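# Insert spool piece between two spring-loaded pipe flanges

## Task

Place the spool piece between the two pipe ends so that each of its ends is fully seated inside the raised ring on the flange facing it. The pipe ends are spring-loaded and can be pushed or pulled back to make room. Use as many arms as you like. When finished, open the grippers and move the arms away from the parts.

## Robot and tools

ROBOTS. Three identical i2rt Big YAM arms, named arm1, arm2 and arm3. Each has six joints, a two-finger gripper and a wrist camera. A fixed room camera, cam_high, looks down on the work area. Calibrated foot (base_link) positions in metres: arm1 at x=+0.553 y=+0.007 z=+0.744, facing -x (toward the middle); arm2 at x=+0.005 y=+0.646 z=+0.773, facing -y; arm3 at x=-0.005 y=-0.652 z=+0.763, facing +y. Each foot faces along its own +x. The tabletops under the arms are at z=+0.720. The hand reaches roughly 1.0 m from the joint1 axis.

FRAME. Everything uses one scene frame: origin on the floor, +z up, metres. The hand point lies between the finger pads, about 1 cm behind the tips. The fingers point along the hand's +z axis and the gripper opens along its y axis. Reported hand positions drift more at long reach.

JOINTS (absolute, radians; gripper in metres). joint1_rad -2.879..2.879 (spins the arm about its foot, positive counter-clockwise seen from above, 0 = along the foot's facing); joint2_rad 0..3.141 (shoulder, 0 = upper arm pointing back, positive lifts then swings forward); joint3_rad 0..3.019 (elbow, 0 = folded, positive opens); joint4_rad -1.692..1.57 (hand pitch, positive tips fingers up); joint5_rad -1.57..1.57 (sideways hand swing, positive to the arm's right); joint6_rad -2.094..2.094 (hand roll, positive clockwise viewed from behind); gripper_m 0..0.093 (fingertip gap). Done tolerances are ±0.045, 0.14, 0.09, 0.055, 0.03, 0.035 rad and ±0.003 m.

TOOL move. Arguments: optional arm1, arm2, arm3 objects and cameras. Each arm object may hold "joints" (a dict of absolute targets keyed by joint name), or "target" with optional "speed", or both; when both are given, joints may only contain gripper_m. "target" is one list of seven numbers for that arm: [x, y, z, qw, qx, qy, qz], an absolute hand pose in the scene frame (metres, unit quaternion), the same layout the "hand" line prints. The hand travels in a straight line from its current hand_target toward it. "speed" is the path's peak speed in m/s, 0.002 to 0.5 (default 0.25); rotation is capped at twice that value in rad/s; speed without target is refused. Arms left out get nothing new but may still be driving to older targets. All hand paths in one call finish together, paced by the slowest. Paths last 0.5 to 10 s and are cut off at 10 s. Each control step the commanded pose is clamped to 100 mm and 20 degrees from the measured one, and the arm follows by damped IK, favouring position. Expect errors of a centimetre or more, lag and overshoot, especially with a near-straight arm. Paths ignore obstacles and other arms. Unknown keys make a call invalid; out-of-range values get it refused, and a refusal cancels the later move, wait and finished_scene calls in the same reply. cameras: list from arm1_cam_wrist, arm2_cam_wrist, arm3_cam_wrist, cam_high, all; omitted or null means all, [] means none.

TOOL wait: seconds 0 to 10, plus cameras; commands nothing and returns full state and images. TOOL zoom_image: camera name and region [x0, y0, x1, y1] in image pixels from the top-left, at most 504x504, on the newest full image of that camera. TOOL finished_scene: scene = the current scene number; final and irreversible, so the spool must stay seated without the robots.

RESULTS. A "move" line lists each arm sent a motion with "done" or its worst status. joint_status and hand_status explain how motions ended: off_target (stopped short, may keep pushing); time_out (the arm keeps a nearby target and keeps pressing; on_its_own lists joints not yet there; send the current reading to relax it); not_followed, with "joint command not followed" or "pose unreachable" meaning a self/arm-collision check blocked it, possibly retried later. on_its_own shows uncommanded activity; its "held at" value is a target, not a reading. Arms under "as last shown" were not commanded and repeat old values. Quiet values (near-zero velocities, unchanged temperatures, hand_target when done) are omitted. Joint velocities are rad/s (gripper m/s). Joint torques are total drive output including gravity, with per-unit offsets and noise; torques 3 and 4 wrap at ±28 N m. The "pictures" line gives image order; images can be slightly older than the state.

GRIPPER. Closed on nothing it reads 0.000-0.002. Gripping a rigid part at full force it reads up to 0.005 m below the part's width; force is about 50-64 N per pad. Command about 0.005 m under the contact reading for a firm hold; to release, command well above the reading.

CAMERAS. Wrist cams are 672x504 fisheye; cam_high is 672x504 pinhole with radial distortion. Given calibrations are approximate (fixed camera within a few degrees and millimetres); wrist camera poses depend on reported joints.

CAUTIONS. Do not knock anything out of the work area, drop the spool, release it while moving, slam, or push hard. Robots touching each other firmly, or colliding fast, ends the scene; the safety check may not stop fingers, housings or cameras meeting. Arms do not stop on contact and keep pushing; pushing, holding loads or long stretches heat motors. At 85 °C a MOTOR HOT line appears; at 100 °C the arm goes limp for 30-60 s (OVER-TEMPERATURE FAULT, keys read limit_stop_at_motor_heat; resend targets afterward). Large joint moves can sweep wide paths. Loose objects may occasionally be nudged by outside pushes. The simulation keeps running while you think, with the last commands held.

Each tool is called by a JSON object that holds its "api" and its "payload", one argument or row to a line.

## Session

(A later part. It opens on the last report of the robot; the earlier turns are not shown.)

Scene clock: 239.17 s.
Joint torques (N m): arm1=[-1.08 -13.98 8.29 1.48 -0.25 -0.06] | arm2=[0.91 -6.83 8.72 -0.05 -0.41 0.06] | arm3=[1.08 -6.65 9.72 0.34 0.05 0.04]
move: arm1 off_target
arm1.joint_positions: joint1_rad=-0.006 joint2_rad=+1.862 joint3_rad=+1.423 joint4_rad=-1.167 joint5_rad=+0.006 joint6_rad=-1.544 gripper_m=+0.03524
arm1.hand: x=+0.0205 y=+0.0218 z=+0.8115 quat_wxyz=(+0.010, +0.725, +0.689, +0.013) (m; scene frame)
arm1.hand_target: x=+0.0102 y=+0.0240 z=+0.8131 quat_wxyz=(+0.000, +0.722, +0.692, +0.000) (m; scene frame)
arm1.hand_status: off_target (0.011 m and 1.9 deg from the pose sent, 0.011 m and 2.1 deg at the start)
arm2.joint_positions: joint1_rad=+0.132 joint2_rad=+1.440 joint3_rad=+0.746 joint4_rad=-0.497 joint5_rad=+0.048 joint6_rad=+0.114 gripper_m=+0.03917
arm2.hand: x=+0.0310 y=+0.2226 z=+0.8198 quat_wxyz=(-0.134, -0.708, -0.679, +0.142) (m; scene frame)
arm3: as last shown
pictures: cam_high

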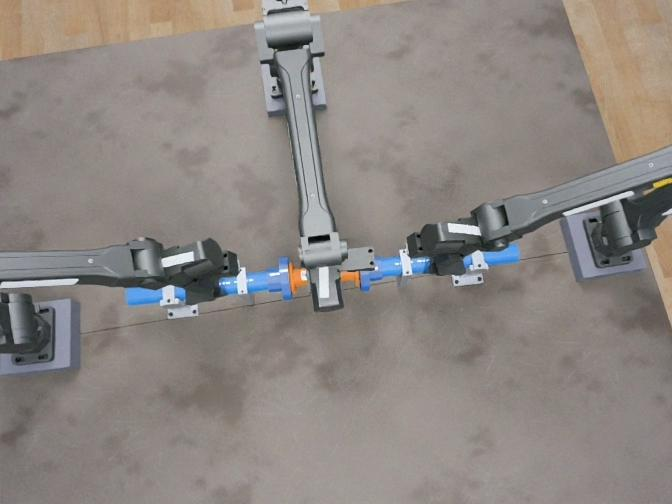

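{"api": "move", "payload": {
  "arm3": {"joints":{"gripper_m":0.09}},
  "cameras": []
}}

{"api": "move", "payload": {
  "arm3": {"target":[-0.007,-0.23,0.95,0.125,-0.6825,0.710,0.120],"speed":0.2},
  "cameras": []
}}

{"api": "move", "payload": {
  "arm3": {"target":[-0.14,-0.19,0.94,0.6533,-0.2706,0.6533,0.2706],"speed":0.3}
}}

{"api": "zoom_image", "payload": {
  "camera": "cam_high",
  "region": [260, 220, 400, 325]
}}

Scene clock: 258.03 s.
move: arm3 done
arm3.joint_status: all done
pictures: none

Scene clock: 259.53 s.
move: arm3 off_target
arm3.hand_status: off_target (0.026 m and 2.3 deg from the pose sent, 0.138 m and 0.4 deg at the start)
pictures: none

Scene clock: 262.47 s.
Joint torques (N m): arm1=[-1.03 -13.98 8.29 1.48 -0.24 -0.06] | arm2=[0.85 -6.83 8.72 -0.03 -0.41 0.05] | arm3=[-1.14 -8.82 7.71 1.24 0.2 -0.05]
move: arm3 not_followed
arm1.joint_positions: joint1_rad=-0.006 joint2_rad=+1.862 joint3_rad=+1.423 joint4_rad=-1.167 joint5_rad=+0.006 joint6_rad=-1.544 gripper_m=+0.03524
arm1.hand: x=+0.0205 y=+0.0218 z=+0.8117 quat_wxyz=(+0.010, +0.725, +0.689, +0.013) (m; scene frame)
arm2.joint_positions: joint1_rad=+0.132 joint2_rad=+1.440 joint3_rad=+0.746 joint4_rad=-0.497 joint5_rad=+0.048 joint6_rad=+0.114 gripper_m=+0.03917
arm2.hand: x=+0.0310 y=+0.2226 z=+0.8198 quat_wxyz=(-0.134, -0.708, -0.679, +0.142) (m; scene frame)
arm3.joint_positions: joint1_rad=+0.608 joint2_rad=+1.490 joint3_rad=+0.729 joint4_rad=+0.087 joint5_rad=+1.267 joint6_rad=+0.567 gripper_m=+0.08996
arm3.on_its_own: joint1_rad is held at +0.599, not at its first target +0.017; joint2_rad is held at +1.482, not at its first target +1.268; joint3_rad is held at +0.729, not at its first target +1.006; joint4_rad is held at +0.079, not at its first target -0.974; joint5_rad is held at +1.264, not at its first target +0.010; joint6_rad is held at +0.567, not at its first target +0.047
arm3.hand: x=-0.1141 y=-0.2033 z=+0.9403 quat_wxyz=(-0.597, +0.340, -0.686, -0.238) (m; scene frame)
arm3.hand_target: x=-0.1100 y=-0.2030 z=+0.9427 quat_wxyz=(-0.598, +0.337, -0.688, -0.237) (m; scene frame)
arm3.hand_status: not_followed (0.029 m and 11.5 deg from the pose sent, 0.149 m and 82.3 deg at the start)
pictures: arm1_cam_wrist, arm2_cam_wrist, arm3_cam_wrist, cam_high
pose unreachable (arm3 arm): on one or more control steps of this call this arm could not follow its commanded pose, so it was not sent that pose on those steps. On the call's last step it was still not sent that pose. It may still have moved: this result reports where it is.
cause: moving toward the commanded pose would bring two parts of the arm too close to each other (its wrist (the part past joint 4) and its wrist camera).
camera_calibration:
arm1_cam_wrist: T_world_to_cam=[[-0.997918, 0.0519953, -0.0381507, 0.051871], [0.0200908, 0.812785, 0.582217, -0.485613], [0.0612809, 0.580239, -0.812138, 0.770216], [0, 0, 0, 1]]
arm2_cam_wrist: T_world_to_cam=[[-0.998823, 0.0484517, 0.00239418, 0.0205623], [0.0476496, 0.970636, 0.235788, -0.40553], [0.00910043, 0.235624, -0.971802, 0.864826], [0, 0, 0, 1]]
arm3_cam_wrist: T_world_to_cam=[[0.750426, -0.656307, 0.0782341, -0.121345], [-0.427866, -0.572588, -0.699338, 0.497948], [0.503777, 0.491328, -0.710497, 0.949412], [0, 0, 0, 1]]

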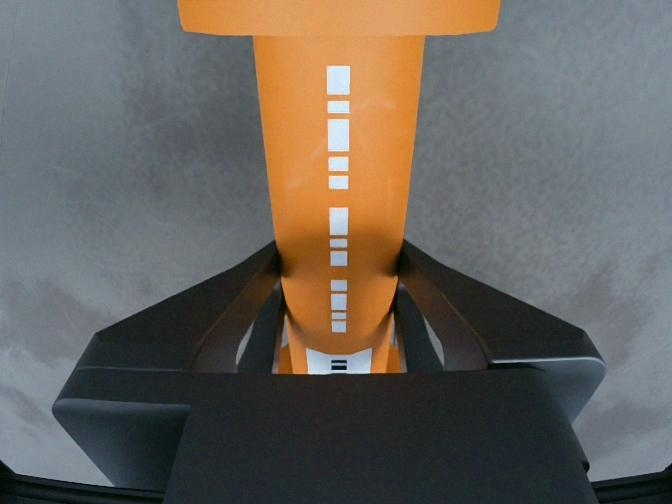

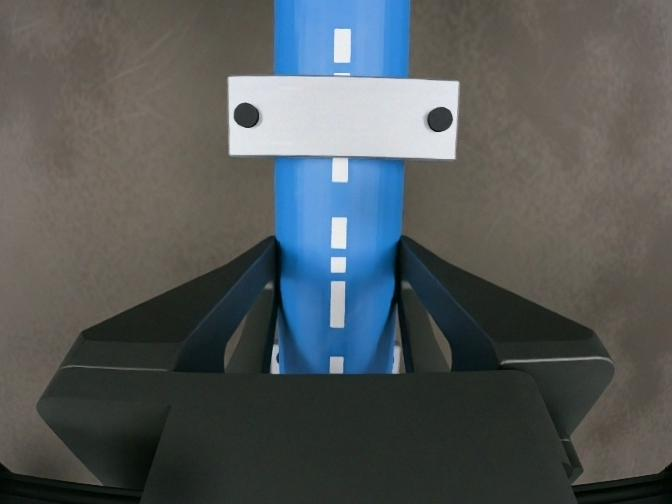

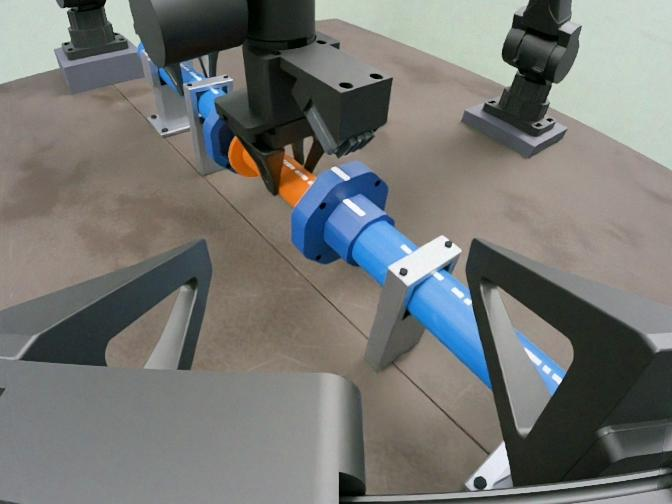

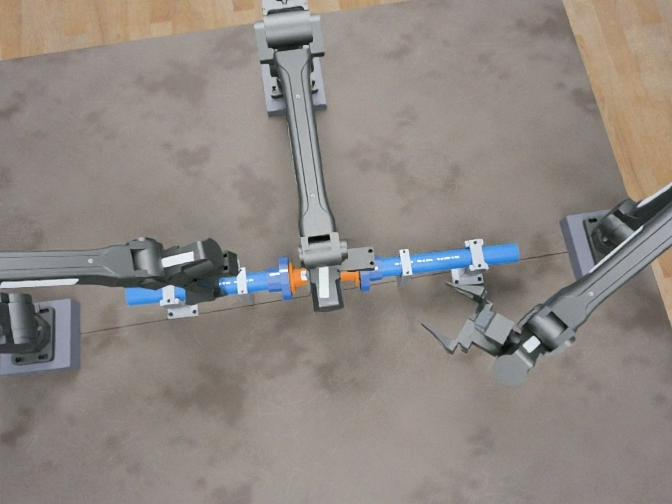

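Scaled by 3.600 from the camera's 672x504 image, which has a finer 960x720 frame.

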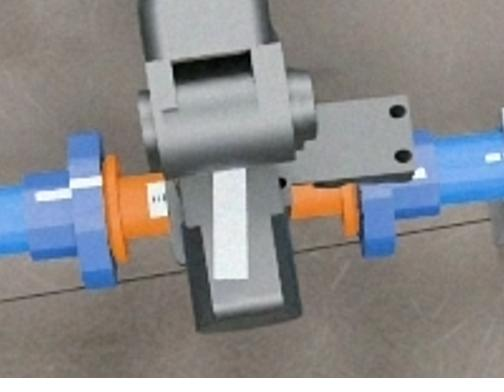

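Excellent view.

{"api": "zoom_image", "payload": {
  "camera": "arm3_cam_wrist",
  "region": [170, 60, 410, 280]
}}

{"api": "zoom_image", "payload": {
  "camera": "arm3_cam_wrist",
  "region": [180, 70, 290, 200]
}}

Scaled by 2.100 from the camera's 672x504 image, which has a finer 960x720 frame.

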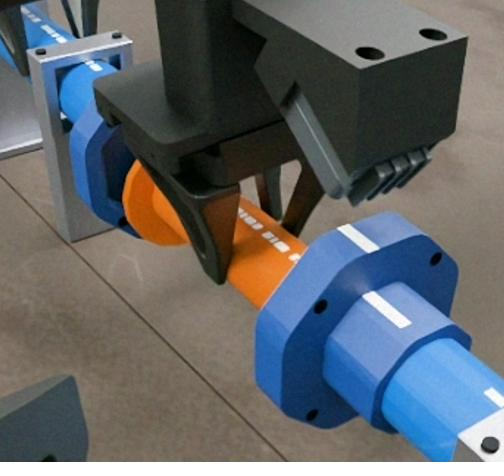

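Scaled by 3.877 from the camera's 672x504 image, which has a finer 960x720 frame.

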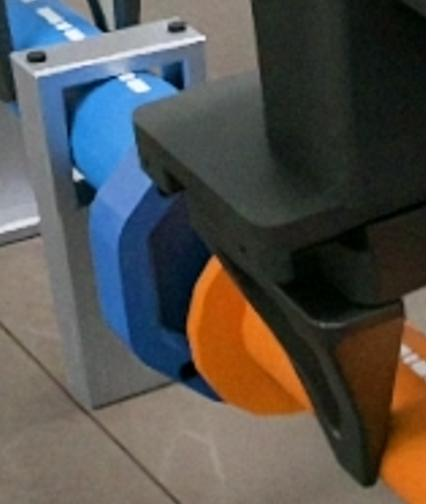

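{"api": "move", "payload": {
  "arm2": {"target":[0.031,0.24,0.81,0.120,0.710,0.6825,-0.125],"speed":0.05},
  "arm1": {"target":[0.008,0.024,0.840,0,0.722,0.692,0],"speed":0.04}
}}

{"api": "zoom_image", "payload": {
  "camera": "arm3_cam_wrist",
  "region": [170, 60, 410, 280]
}}

{"api": "zoom_image", "payload": {
  "camera": "arm3_cam_wrist",
  "region": [180, 70, 290, 200]
}}

{"api": "zoom_image", "payload": {
  "camera": "cam_high",
  "region": [260, 220, 400, 325]
}}

Scene clock: 284.43 s.
Joint torques (N m): arm1=[-1.03 -15.74 11.23 -0.81 -0.23 -0.06] | arm2=[1.08 -9.23 5.27 0.24 -0.36 0.09] | arm3=[-1.32 -8.06 7.45 1.33 0.24 0.01]
move: arm1 off_target; arm2 off_target
arm1.joint_positions: joint1_rad=-0.006 joint2_rad=+1.862 joint3_rad=+1.424 joint4_rad=-1.177 joint5_rad=+0.006 joint6_rad=-1.544 gripper_m=+0.03524
arm1.hand: x=+0.0227 y=+0.0218 z=+0.8120 quat_wxyz=(+0.013, +0.725, +0.689, +0.017) (m; scene frame)
arm1.hand_target: x=+0.0091 y=+0.0239 z=+0.8398 quat_wxyz=(+0.000, +0.722, +0.692, +0.000) (m; scene frame)
arm1.hand_status: off_target (0.032 m and 2.5 deg from the pose sent, 0.031 m and 1.9 deg at the start)
arm2.joint_positions: joint1_rad=+0.132 joint2_rad=+1.440 joint3_rad=+0.746 joint4_rad=-0.497 joint5_rad=+0.048 joint6_rad=+0.114 gripper_m=+0.03917
arm2.hand: x=+0.0310 y=+0.2226 z=+0.8198 quat_wxyz=(-0.134, -0.708, -0.679, +0.142) (m; scene frame)
arm2.hand_target: x=+0.0309 y=+0.2396 z=+0.8101 quat_wxyz=(-0.120, -0.710, -0.682, +0.125) (m; scene frame)
arm2.hand_status: off_target (0.020 m and 2.6 deg from the pose sent, 0.020 m and 2.6 deg at the start)
arm3: as last shown
arm3.on_its_own: joint1_rad is held at +0.599, not at its first target +0.017; joint2_rad is held at +1.482, not at its first target +1.268; joint3_rad is held at +0.729, not at its first target +1.006; joint4_rad is held at +0.079, not at its first target -0.974; joint5_rad is held at +1.264, not at its first target +0.010; joint6_rad is held at +0.567, not at its first target +0.047
pictures: arm1_cam_wrist, arm2_cam_wrist, arm3_cam_wrist, cam_high
camera_calibration:
arm1_cam_wrist: T_world_to_cam=[[-0.997491, 0.0519778, -0.0480562, 0.0620963], [0.0143124, 0.812928, 0.582188, -0.48563], [0.0693271, 0.580039, -0.811633, 0.769761], [0, 0, 0, 1]]
arm2_cam_wrist: T_world_to_cam=[[-0.998823, 0.0484517, 0.00239418, 0.0205623], [0.0476496, 0.970636, 0.235788, -0.40553], [0.00910043, 0.235624, -0.971802, 0.864826], [0, 0, 0, 1]]
arm3_cam_wrist: T_world_to_cam=[[0.750426, -0.656307, 0.0782341, -0.121345], [-0.427866, -0.572588, -0.699338, 0.497948], [0.503777, 0.491328, -0.710497, 0.949412], [0, 0, 0, 1]]

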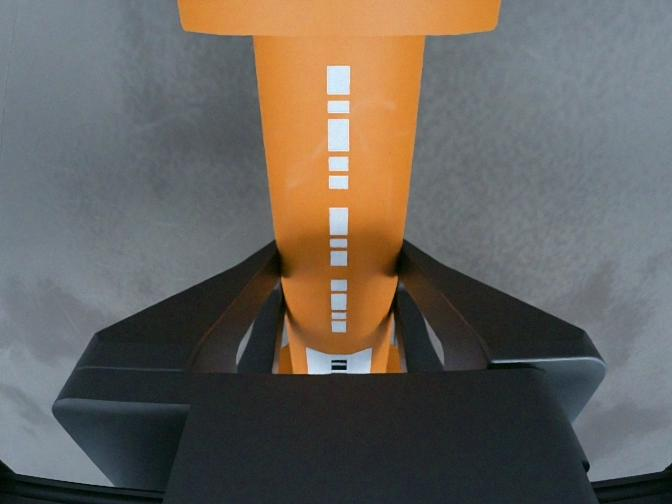

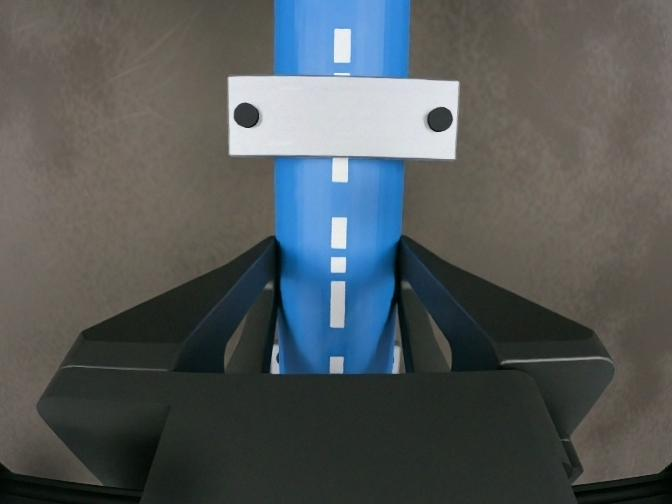

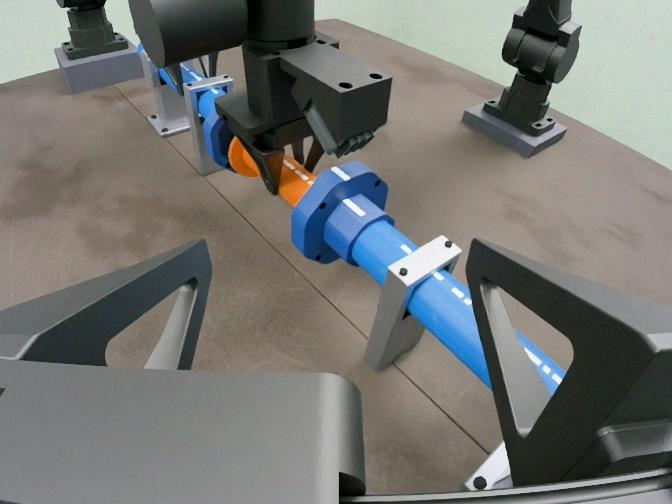

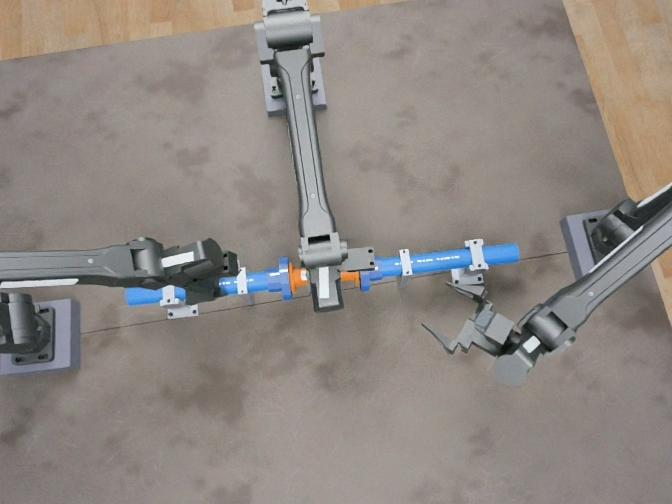

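Scaled by 2.100 from the camera's 672x504 image, which has a finer 960x720 frame.

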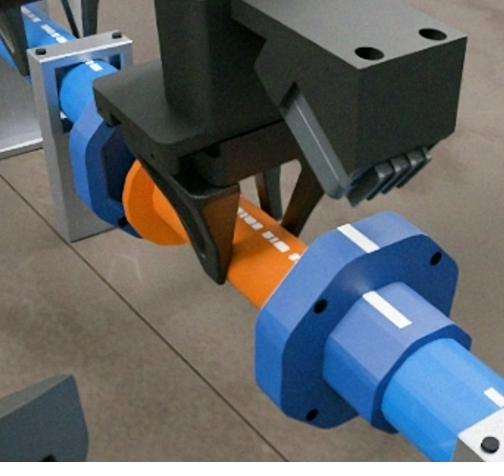

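Scaled by 3.877 from the camera's 672x504 image, which has a finer 960x720 frame.

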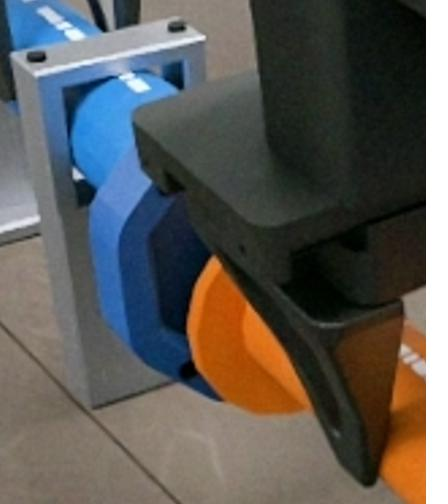

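Scaled by 3.600 from the camera's 672x504 image, which has a finer 960x720 frame.

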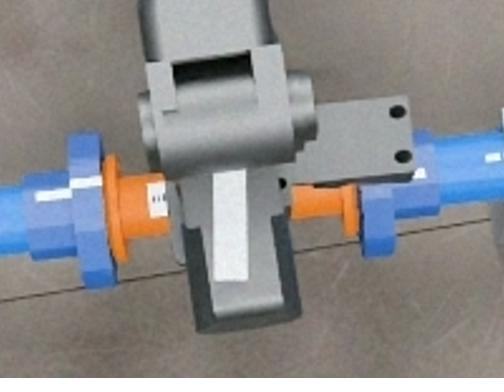

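{"api": "move", "payload": {
  "arm2": {"target":[0.031,0.30,0.806,0.120,0.710,0.6825,-0.125],"speed":0.1},
  "arm1": {"target":[0.006,0.012,0.848,0,0.722,0.692,0],"speed":0.04}
}}

{"api": "zoom_image", "payload": {
  "camera": "arm3_cam_wrist",
  "region": [170, 60, 410, 280]
}}

{"api": "zoom_image", "payload": {
  "camera": "arm3_cam_wrist",
  "region": [180, 70, 290, 200]
}}

{"api": "zoom_image", "payload": {
  "camera": "cam_high",
  "region": [260, 220, 400, 325]
}}

Scene clock: 291.67 s.
Joint torques (N m): arm1=[1.32 -16.03 11.73 -0.79 -0.87 0.2] | arm2=[2.08 -13.22 0.43 -2.48 -0.07 0.19] | arm3=[-1.85 -9 7.73 1.4 0.2 -0.01]
move: arm1 off_target; arm2 off_target
arm1.joint_positions: joint1_rad=-0.015 joint2_rad=+1.862 joint3_rad=+1.434 joint4_rad=-1.198 joint5_rad=+0.023 joint6_rad=-1.547 gripper_m=+0.03524
arm1.hand: x=+0.0242 y=+0.0294 z=+0.8155 quat_wxyz=(+0.011, +0.727, +0.687, +0.027) (m; scene frame)
arm1.hand_target: x=+0.0078 y=+0.0122 z=+0.8478 quat_wxyz=(+0.000, +0.722, +0.692, +0.000) (m; scene frame)
arm1.hand_status: off_target (0.041 m and 3.4 deg from the pose sent, 0.041 m and 2.5 deg at the start)
arm2.joint_positions: joint1_rad=+0.133 joint2_rad=+1.380 joint3_rad=+0.655 joint4_rad=-0.391 joint5_rad=+0.048 joint6_rad=+0.114 gripper_m=+0.03917
arm2.hand: x=+0.0304 y=+0.2361 z=+0.8189 quat_wxyz=(-0.163, -0.702, -0.673, +0.165) (m; scene frame)
arm2.hand_target: x=+0.0303 y=+0.2926 z=+0.8016 quat_wxyz=(-0.120, -0.710, -0.682, +0.126) (m; scene frame)
arm2.hand_status: off_target (0.065 m and 6.9 deg from the pose sent, 0.079 m and 2.6 deg at the start)
arm3: as last shown
arm3.on_its_own: joint1_rad is held at +0.599, not at its first target +0.017; joint2_rad is held at +1.482, not at its first target +1.268; joint3_rad is held at +0.729, not at its first target +1.006; joint4_rad is held at +0.079, not at its first target -0.974; joint5_rad is held at +1.264, not at its first target +0.010; joint6_rad is held at +0.567, not at its first target +0.047
pictures: arm1_cam_wrist, arm2_cam_wrist, arm3_cam_wrist, cam_high
camera_calibration:
arm1_cam_wrist: T_world_to_cam=[[-0.996559, 0.0581364, -0.0590813, 0.0721893], [0.0115255, 0.803051, 0.595799, -0.504569], [0.0820829, 0.593068, -0.800957, 0.758699], [0, 0, 0, 1]]
arm2_cam_wrist: T_world_to_cam=[[-0.998864, 0.0469528, -0.00813619, 0.0282236], [0.0450155, 0.985743, 0.162125, -0.361575], [0.0156324, 0.161575, -0.986737, 0.890352], [0, 0, 0, 1]]
arm3_cam_wrist: T_world_to_cam=[[0.750426, -0.656307, 0.0782341, -0.121345], [-0.427866, -0.572588, -0.699338, 0.497948], [0.503777, 0.491328, -0.710497, 0.949412], [0, 0, 0, 1]]

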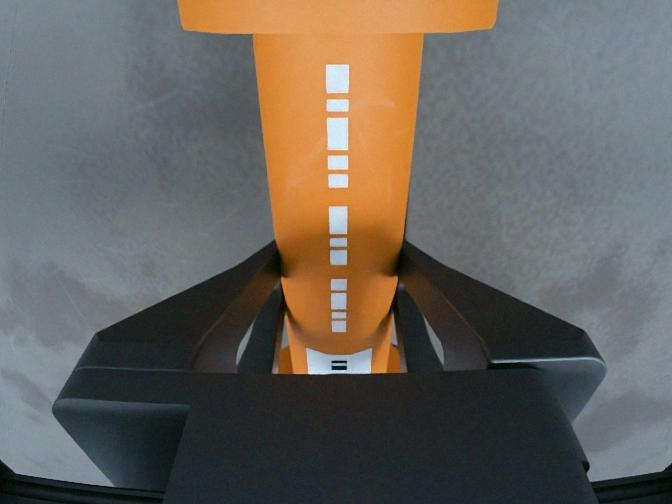

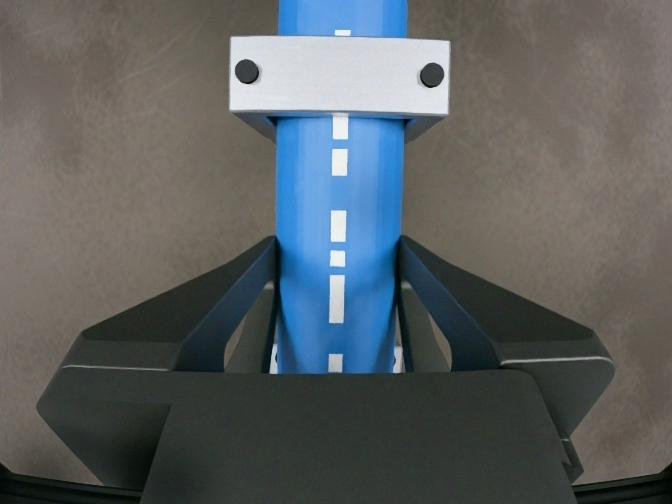

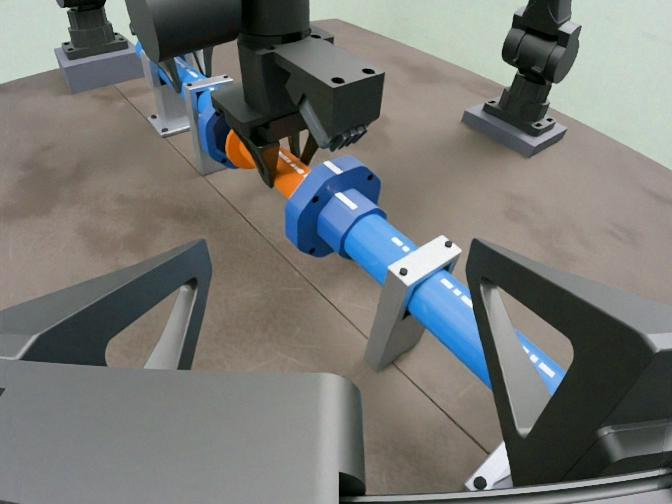

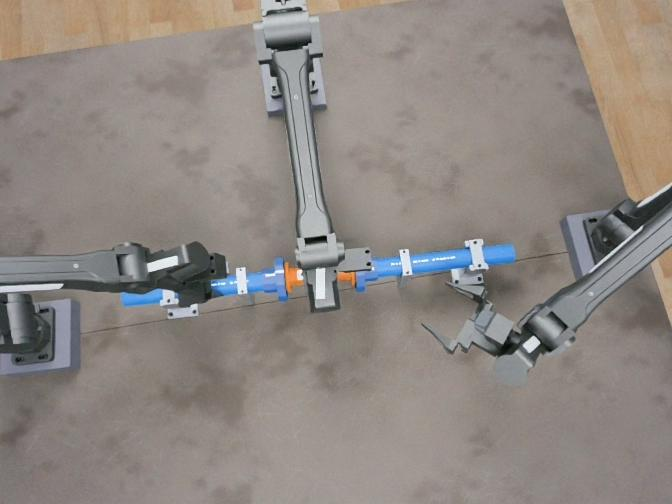

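Scaled by 2.100 from the camera's 672x504 image, which has a finer 960x720 frame.

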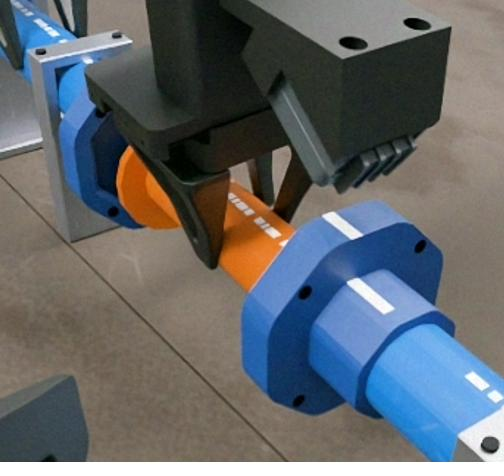

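Scaled by 3.877 from the camera's 672x504 image, which has a finer 960x720 frame.

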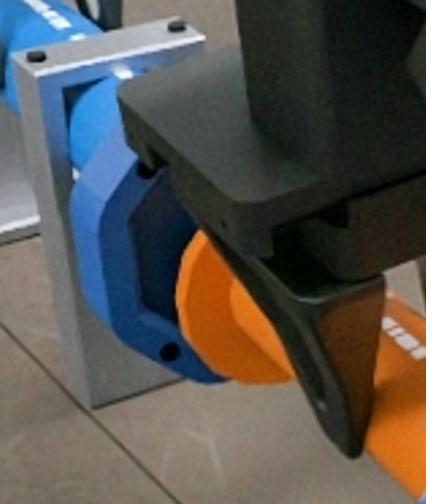

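Scaled by 3.600 from the camera's 672x504 image, which has a finer 960x720 frame.

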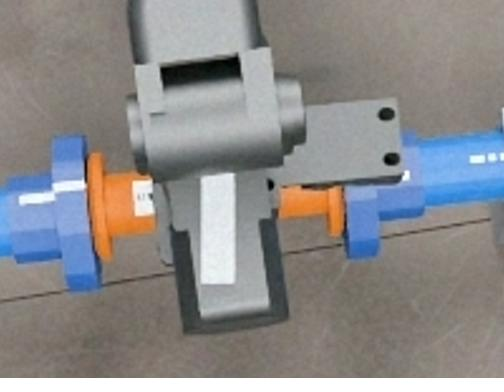

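{"api": "move", "payload": {
  "arm2": {"target":[0.031,0.315,0.804,0.120,0.710,0.6825,-0.125],"speed":0.1},
  "arm1": {"target":[0.003,0.012,0.868,0,0.722,0.692,0],"speed":0.05}
}}

{"api": "zoom_image", "payload": {
  "camera": "arm3_cam_wrist",
  "region": [170, 60, 410, 280]
}}

{"api": "zoom_image", "payload": {
  "camera": "arm3_cam_wrist",
  "region": [180, 70, 290, 200]
}}

Scene clock: 295.83 s.
Joint torques (N m): arm1=[1.55 -16.91 12.53 -0.47 -0.99 0.19] | arm2=[2.26 -13.92 -0.87 -2.97 0 0.21] | arm3=[-1.85 -9.05 7.66 1.43 0.24 -0.03]
move: arm1 off_target; arm2 off_target
arm1.joint_positions: joint1_rad=-0.018 joint2_rad=+1.862 joint3_rad=+1.462 joint4_rad=-1.258 joint5_rad=+0.026 joint6_rad=-1.547 gripper_m=+0.03524
arm1.hand: x=+0.0277 y=+0.0312 z=+0.8259 quat_wxyz=(+0.021, +0.727, +0.685, +0.039) (m; scene frame)
arm1.hand_target: x=+0.0059 y=+0.0122 z=+0.8679 quat_wxyz=(+0.000, +0.722, +0.692, +0.000) (m; scene frame)
arm1.hand_status: off_target (0.052 m and 5.2 deg from the pose sent, 0.059 m and 3.4 deg at the start)
arm2.joint_positions: joint1_rad=+0.133 joint2_rad=+1.366 joint3_rad=+0.636 joint4_rad=-0.367 joint5_rad=+0.048 joint6_rad=+0.114 gripper_m=+0.03917
arm2.hand: x=+0.0304 y=+0.2391 z=+0.8189 quat_wxyz=(-0.170, -0.701, -0.672, +0.171) (m; scene frame)
arm2.hand_target: x=+0.0299 y=+0.3046 z=+0.7979 quat_wxyz=(-0.120, -0.710, -0.682, +0.126) (m; scene frame)
arm2.hand_status: off_target (0.077 m and 7.9 deg from the pose sent, 0.080 m and 6.9 deg at the start)
arm3: as last shown
arm3.on_its_own: joint1_rad is held at +0.599, not at its first target +0.017; joint2_rad is held at +1.482, not at its first target +1.268; joint3_rad is held at +0.729, not at its first target +1.006; joint4_rad is held at +0.079, not at its first target -0.974; joint5_rad is held at +1.264, not at its first target +0.010; joint6_rad is held at +0.567, not at its first target +0.047
pictures: arm1_cam_wrist, arm2_cam_wrist, arm3_cam_wrist, cam_high
camera_calibration:
arm1_cam_wrist: T_world_to_cam=[[-0.994038, 0.060706, -0.0905711, 0.102073], [-0.00546408, 0.801892, 0.597444, -0.51314], [0.108897, 0.594377, -0.79678, 0.761455], [0, 0, 0, 1]]
arm2_cam_wrist: T_world_to_cam=[[-0.998871, 0.0463185, -0.0105736, 0.0303017], [0.0443011, 0.988449, 0.144932, -0.351009], [0.0171645, 0.1443, -0.989385, 0.896072], [0, 0, 0, 1]]
arm3_cam_wrist: T_world_to_cam=[[0.750426, -0.656307, 0.0782341, -0.121345], [-0.427866, -0.572588, -0.699338, 0.497948], [0.503777, 0.491328, -0.710497, 0.949412], [0, 0, 0, 1]]

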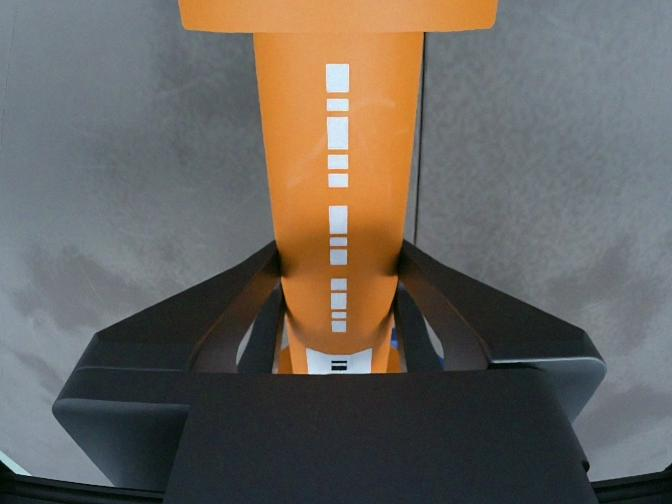

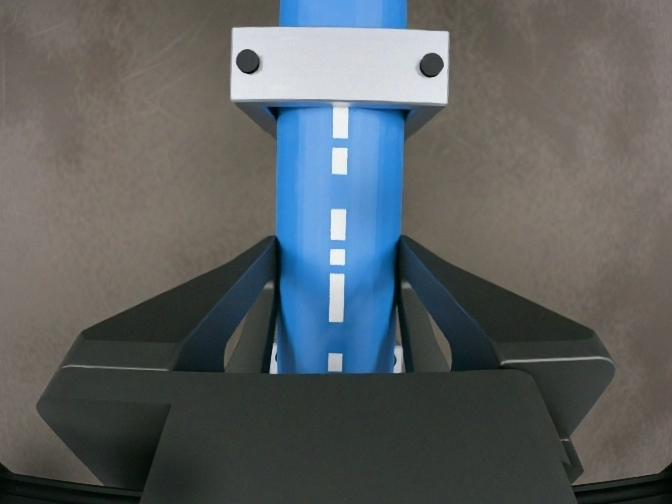

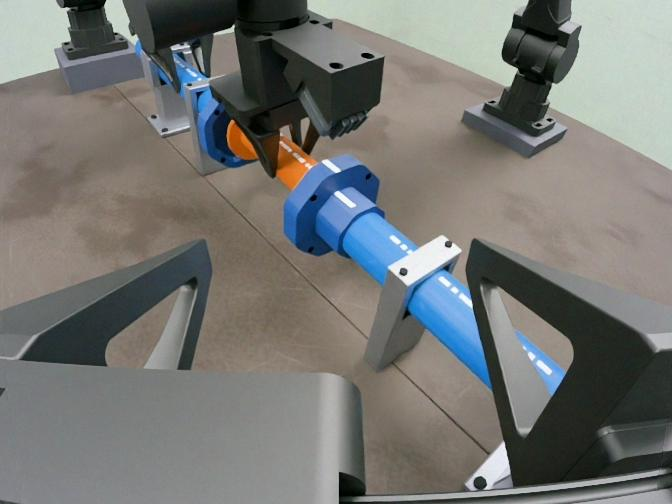

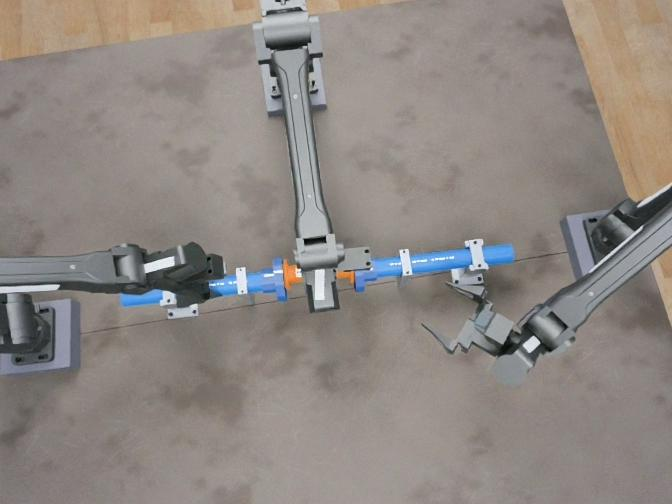

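Scaled by 2.100 from the camera's 672x504 image, which has a finer 960x720 frame.

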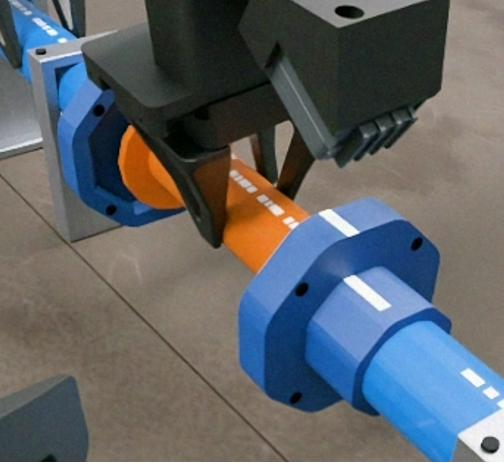

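Scaled by 3.877 from the camera's 672x504 image, which has a finer 960x720 frame.

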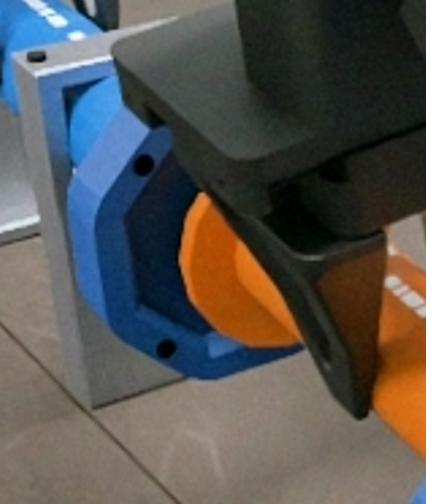

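{"api": "move", "payload": {
  "arm1": {"target":[-0.010,0.012,0.872,0,0.722,0.692,0],"speed":0.05}
}}

{"api": "zoom_image", "payload": {
  "camera": "arm3_cam_wrist",
  "region": [180, 70, 290, 200]
}}

{"api": "zoom_image", "payload": {
  "camera": "cam_high",
  "region": [260, 220, 400, 325]
}}

Scene clock: 305.53 s.
Joint torques (N m): arm1=[1.55 -16.32 13.53 -0.28 -0.77 0.2] | arm2=[2.2 -13.86 -0.88 -2.97 0.01 0.22] | arm3=[-1.9 -9 7.73 1.28 0.2 0]
move: arm1 off_target
arm1.joint_positions: joint1_rad=-0.018 joint2_rad=+1.877 joint3_rad=+1.503 joint4_rad=-1.288 joint5_rad=+0.019 joint6_rad=-1.546 gripper_m=+0.03524
arm1.hand: x=+0.0196 y=+0.0304 z=+0.8325 quat_wxyz=(+0.025, +0.727, +0.685, +0.038) (m; scene frame)
arm1.hand_target: x=-0.0066 y=+0.0120 z=+0.8724 quat_wxyz=(+0.000, +0.722, +0.692, -0.001) (m; scene frame)
arm1.hand_status: off_target (0.053 m and 5.3 deg from the pose sent, 0.062 m and 5.1 deg at the start)
arm2.joint_positions: joint1_rad=+0.133 joint2_rad=+1.366 joint3_rad=+0.635 joint4_rad=-0.367 joint5_rad=+0.048 joint6_rad=+0.114 gripper_m=+0.03917
arm2.hand: x=+0.0304 y=+0.2393 z=+0.8187 quat_wxyz=(-0.169, -0.701, -0.672, +0.171) (m; scene frame)
arm3: as last shown
arm3.on_its_own: joint1_rad is held at +0.599, not at its first target +0.017; joint2_rad is held at +1.482, not at its first target +1.268; joint3_rad is held at +0.729, not at its first target +1.006; joint4_rad is held at +0.079, not at its first target -0.974; joint5_rad is held at +1.264, not at its first target +0.010; joint6_rad is held at +0.567, not at its first target +0.047
pictures: arm1_cam_wrist, arm2_cam_wrist, arm3_cam_wrist, cam_high
camera_calibration:
arm1_cam_wrist: T_world_to_cam=[[-0.993664, 0.0614152, -0.0941321, 0.097568], [-0.00629709, 0.805775, 0.592189, -0.512173], [0.112219, 0.589029, -0.800282, 0.771061], [0, 0, 0, 1]]
arm2_cam_wrist: T_world_to_cam=[[-0.998871, 0.0463236, -0.0105242, 0.0302348], [0.0443067, 0.988394, 0.145307, -0.351456], [0.0171332, 0.144676, -0.989331, 0.895762], [0, 0, 0, 1]]
arm3_cam_wrist: T_world_to_cam=[[0.750426, -0.656307, 0.0782341, -0.121345], [-0.427866, -0.572588, -0.699338, 0.497948], [0.503777, 0.491328, -0.710497, 0.949412], [0, 0, 0, 1]]

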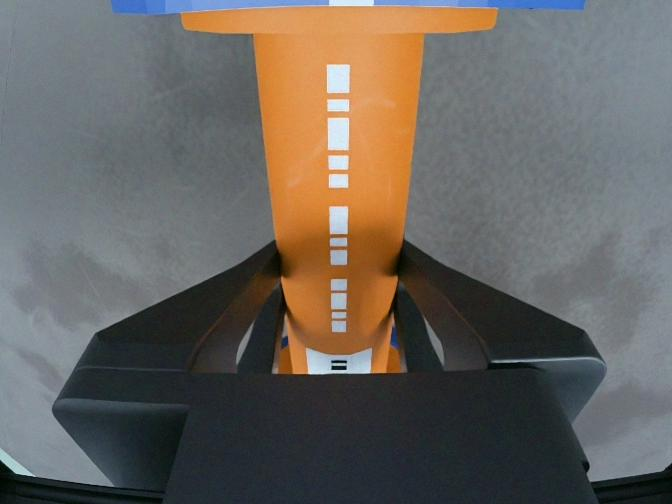

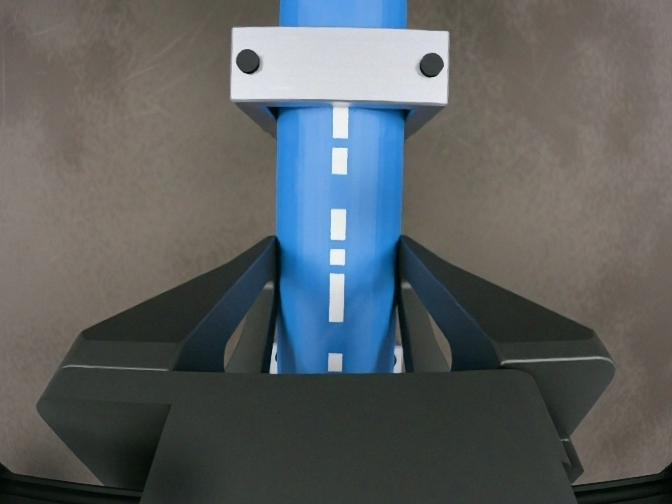

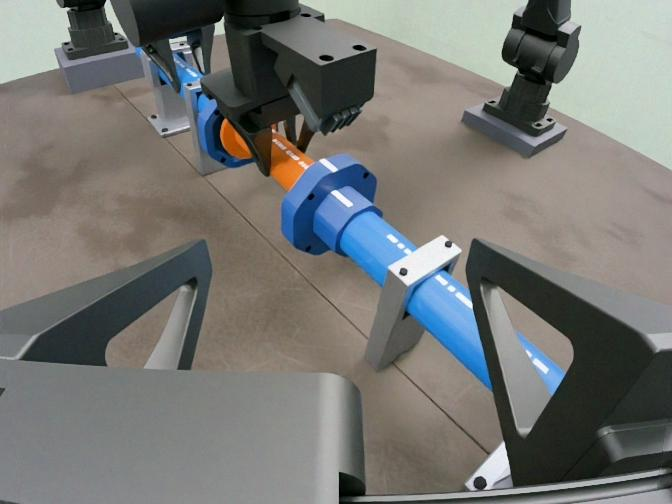

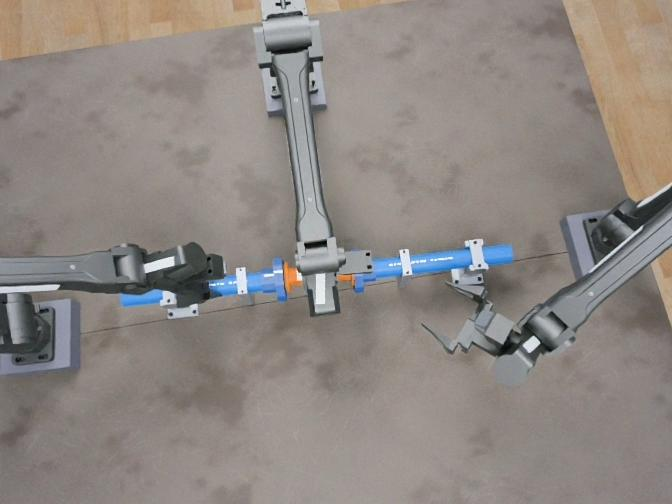

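Scaled by 3.877 from the camera's 672x504 image, which has a finer 960x720 frame.

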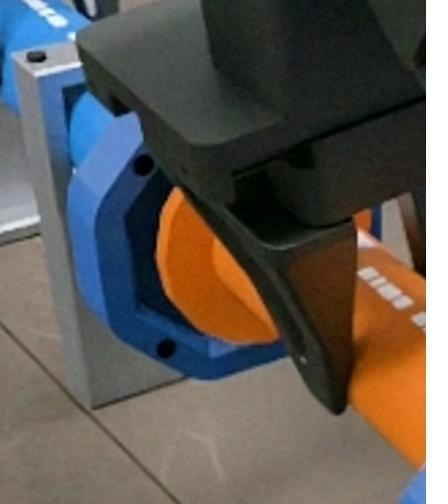

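Scaled by 3.600 from the camera's 672x504 image, which has a finer 960x720 frame.

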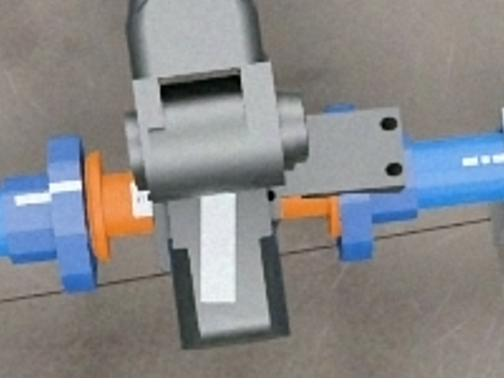

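{"api": "move", "payload": {
  "arm2": {"target":[0.031,0.23,0.812,0.120,0.710,0.6825,-0.125],"speed":0.04},
  "arm1": {"target":[-0.012,0.014,0.871,0,0.722,0.692,0],"speed":0.05}
}}

{"api": "zoom_image", "payload": {
  "camera": "arm3_cam_wrist",
  "region": [180, 70, 290, 200]
}}

{"api": "zoom_image", "payload": {
  "camera": "cam_high",
  "region": [260, 220, 400, 325]
}}

Scene clock: 315.83 s.
Joint torques (N m): arm1=[0.73 -16.44 13.68 -0.24 -0.5 0.16] | arm2=[1.03 -8 7.8 -0.77 -0.48 0.07] | arm3=[-0.62 -9.35 7.84 1.33 0.23 -0.03]
Heat: arm1: hottest joint3_rad 42 °C; arm2: hottest joint3_rad 35 °C; arm3: hottest joint3_rad 36 °C.
move: arm1 off_target; arm2 off_target
arm1.joint_positions: joint1_rad=-0.010 joint2_rad=+1.884 joint3_rad=+1.507 joint4_rad=-1.289 joint5_rad=+0.012 joint6_rad=-1.546 gripper_m=+0.03524
arm1.hand: x=+0.0185 y=+0.0250 z=+0.8304 quat_wxyz=(+0.029, +0.725, +0.688, +0.036) (m; scene frame)
arm1.hand_target: x=-0.0087 y=+0.0139 z=+0.8717 quat_wxyz=(+0.000, +0.722, +0.692, -0.001) (m; scene frame)
arm1.hand_status: off_target (0.052 m and 5.4 deg from the pose sent, 0.052 m and 5.2 deg at the start)
arm2.joint_positions: joint1_rad=+0.130 joint2_rad=+1.443 joint3_rad=+0.744 joint4_rad=-0.475 joint5_rad=+0.050 joint6_rad=+0.114 gripper_m=+0.03917
arm2.hand: x=+0.0304 y=+0.2187 z=+0.8201 quat_wxyz=(-0.140, -0.707, -0.677, +0.149) (m; scene frame)
arm2.hand_target: x=+0.0309 y=+0.2299 z=+0.8124 quat_wxyz=(-0.120, -0.710, -0.682, +0.125) (m; scene frame)
arm2.hand_status: off_target (0.014 m and 3.6 deg from the pose sent, 0.011 m and 7.9 deg at the start)
arm3: as last shown
arm3.on_its_own: joint1_rad is held at +0.599, not at its first target +0.017; joint2_rad is held at +1.482, not at its first target +1.268; joint3_rad is held at +0.729, not at its first target +1.006; joint4_rad is held at +0.079, not at its first target -0.974; joint5_rad is held at +1.264, not at its first target +0.010; joint6_rad is held at +0.567, not at its first target +0.047
pictures: arm1_cam_wrist, arm2_cam_wrist, arm3_cam_wrist, cam_high
camera_calibration:
arm1_cam_wrist: T_world_to_cam=[[-0.993721, 0.0537748, -0.0981148, 0.100113], [-0.0140061, 0.810239, 0.585932, -0.501426], [0.111005, 0.583627, -0.804399, 0.77628], [0, 0, 0, 1]]
arm2_cam_wrist: T_world_to_cam=[[-0.998694, 0.0510553, 0.00167889, 0.0201069], [0.050187, 0.974519, 0.218618, -0.388591], [0.00952551, 0.218417, -0.975809, 0.873085], [0, 0, 0, 1]]
arm3_cam_wrist: T_world_to_cam=[[0.750426, -0.656307, 0.0782341, -0.121345], [-0.427866, -0.572588, -0.699338, 0.497948], [0.503777, 0.491328, -0.710497, 0.949412], [0, 0, 0, 1]]

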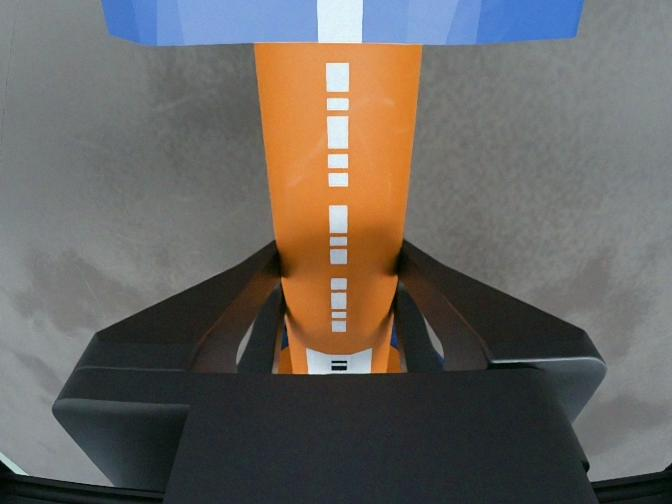

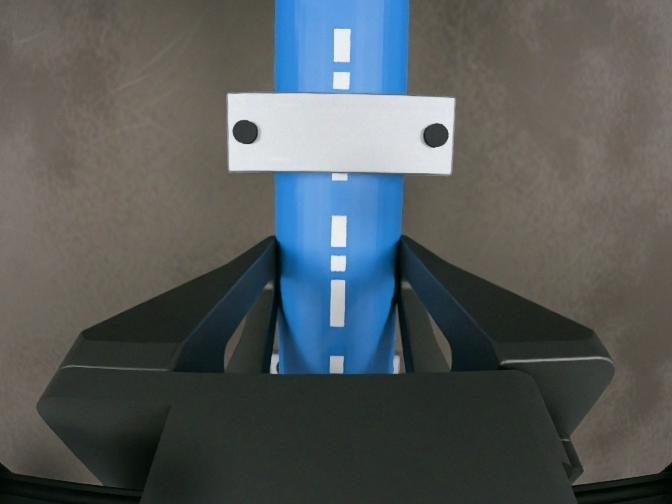

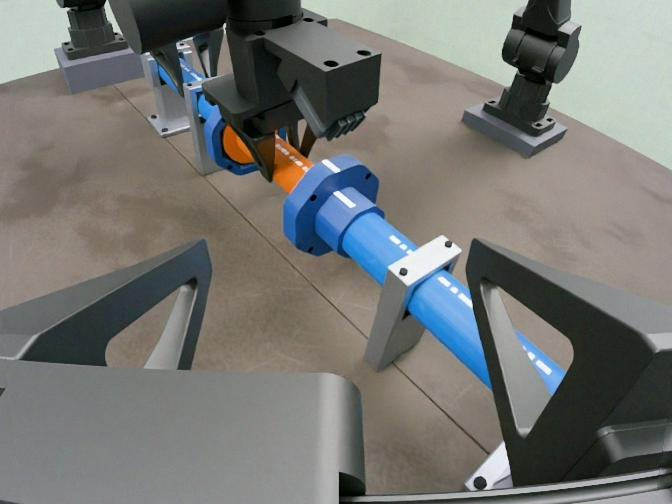

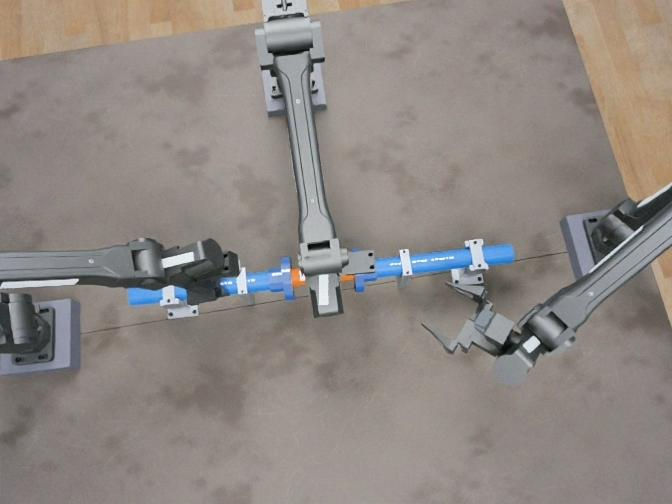

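Scaled by 3.877 from the camera's 672x504 image, which has a finer 960x720 frame.

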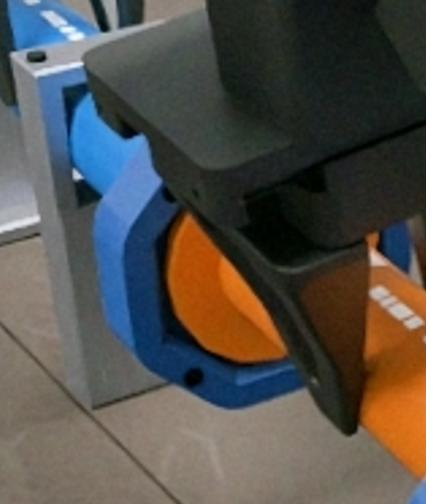

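Scaled by 3.600 from the camera's 672x504 image, which has a finer 960x720 frame.

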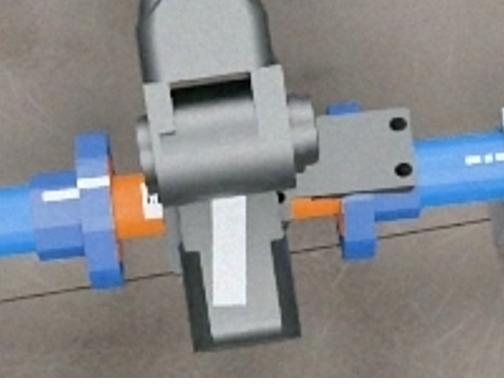

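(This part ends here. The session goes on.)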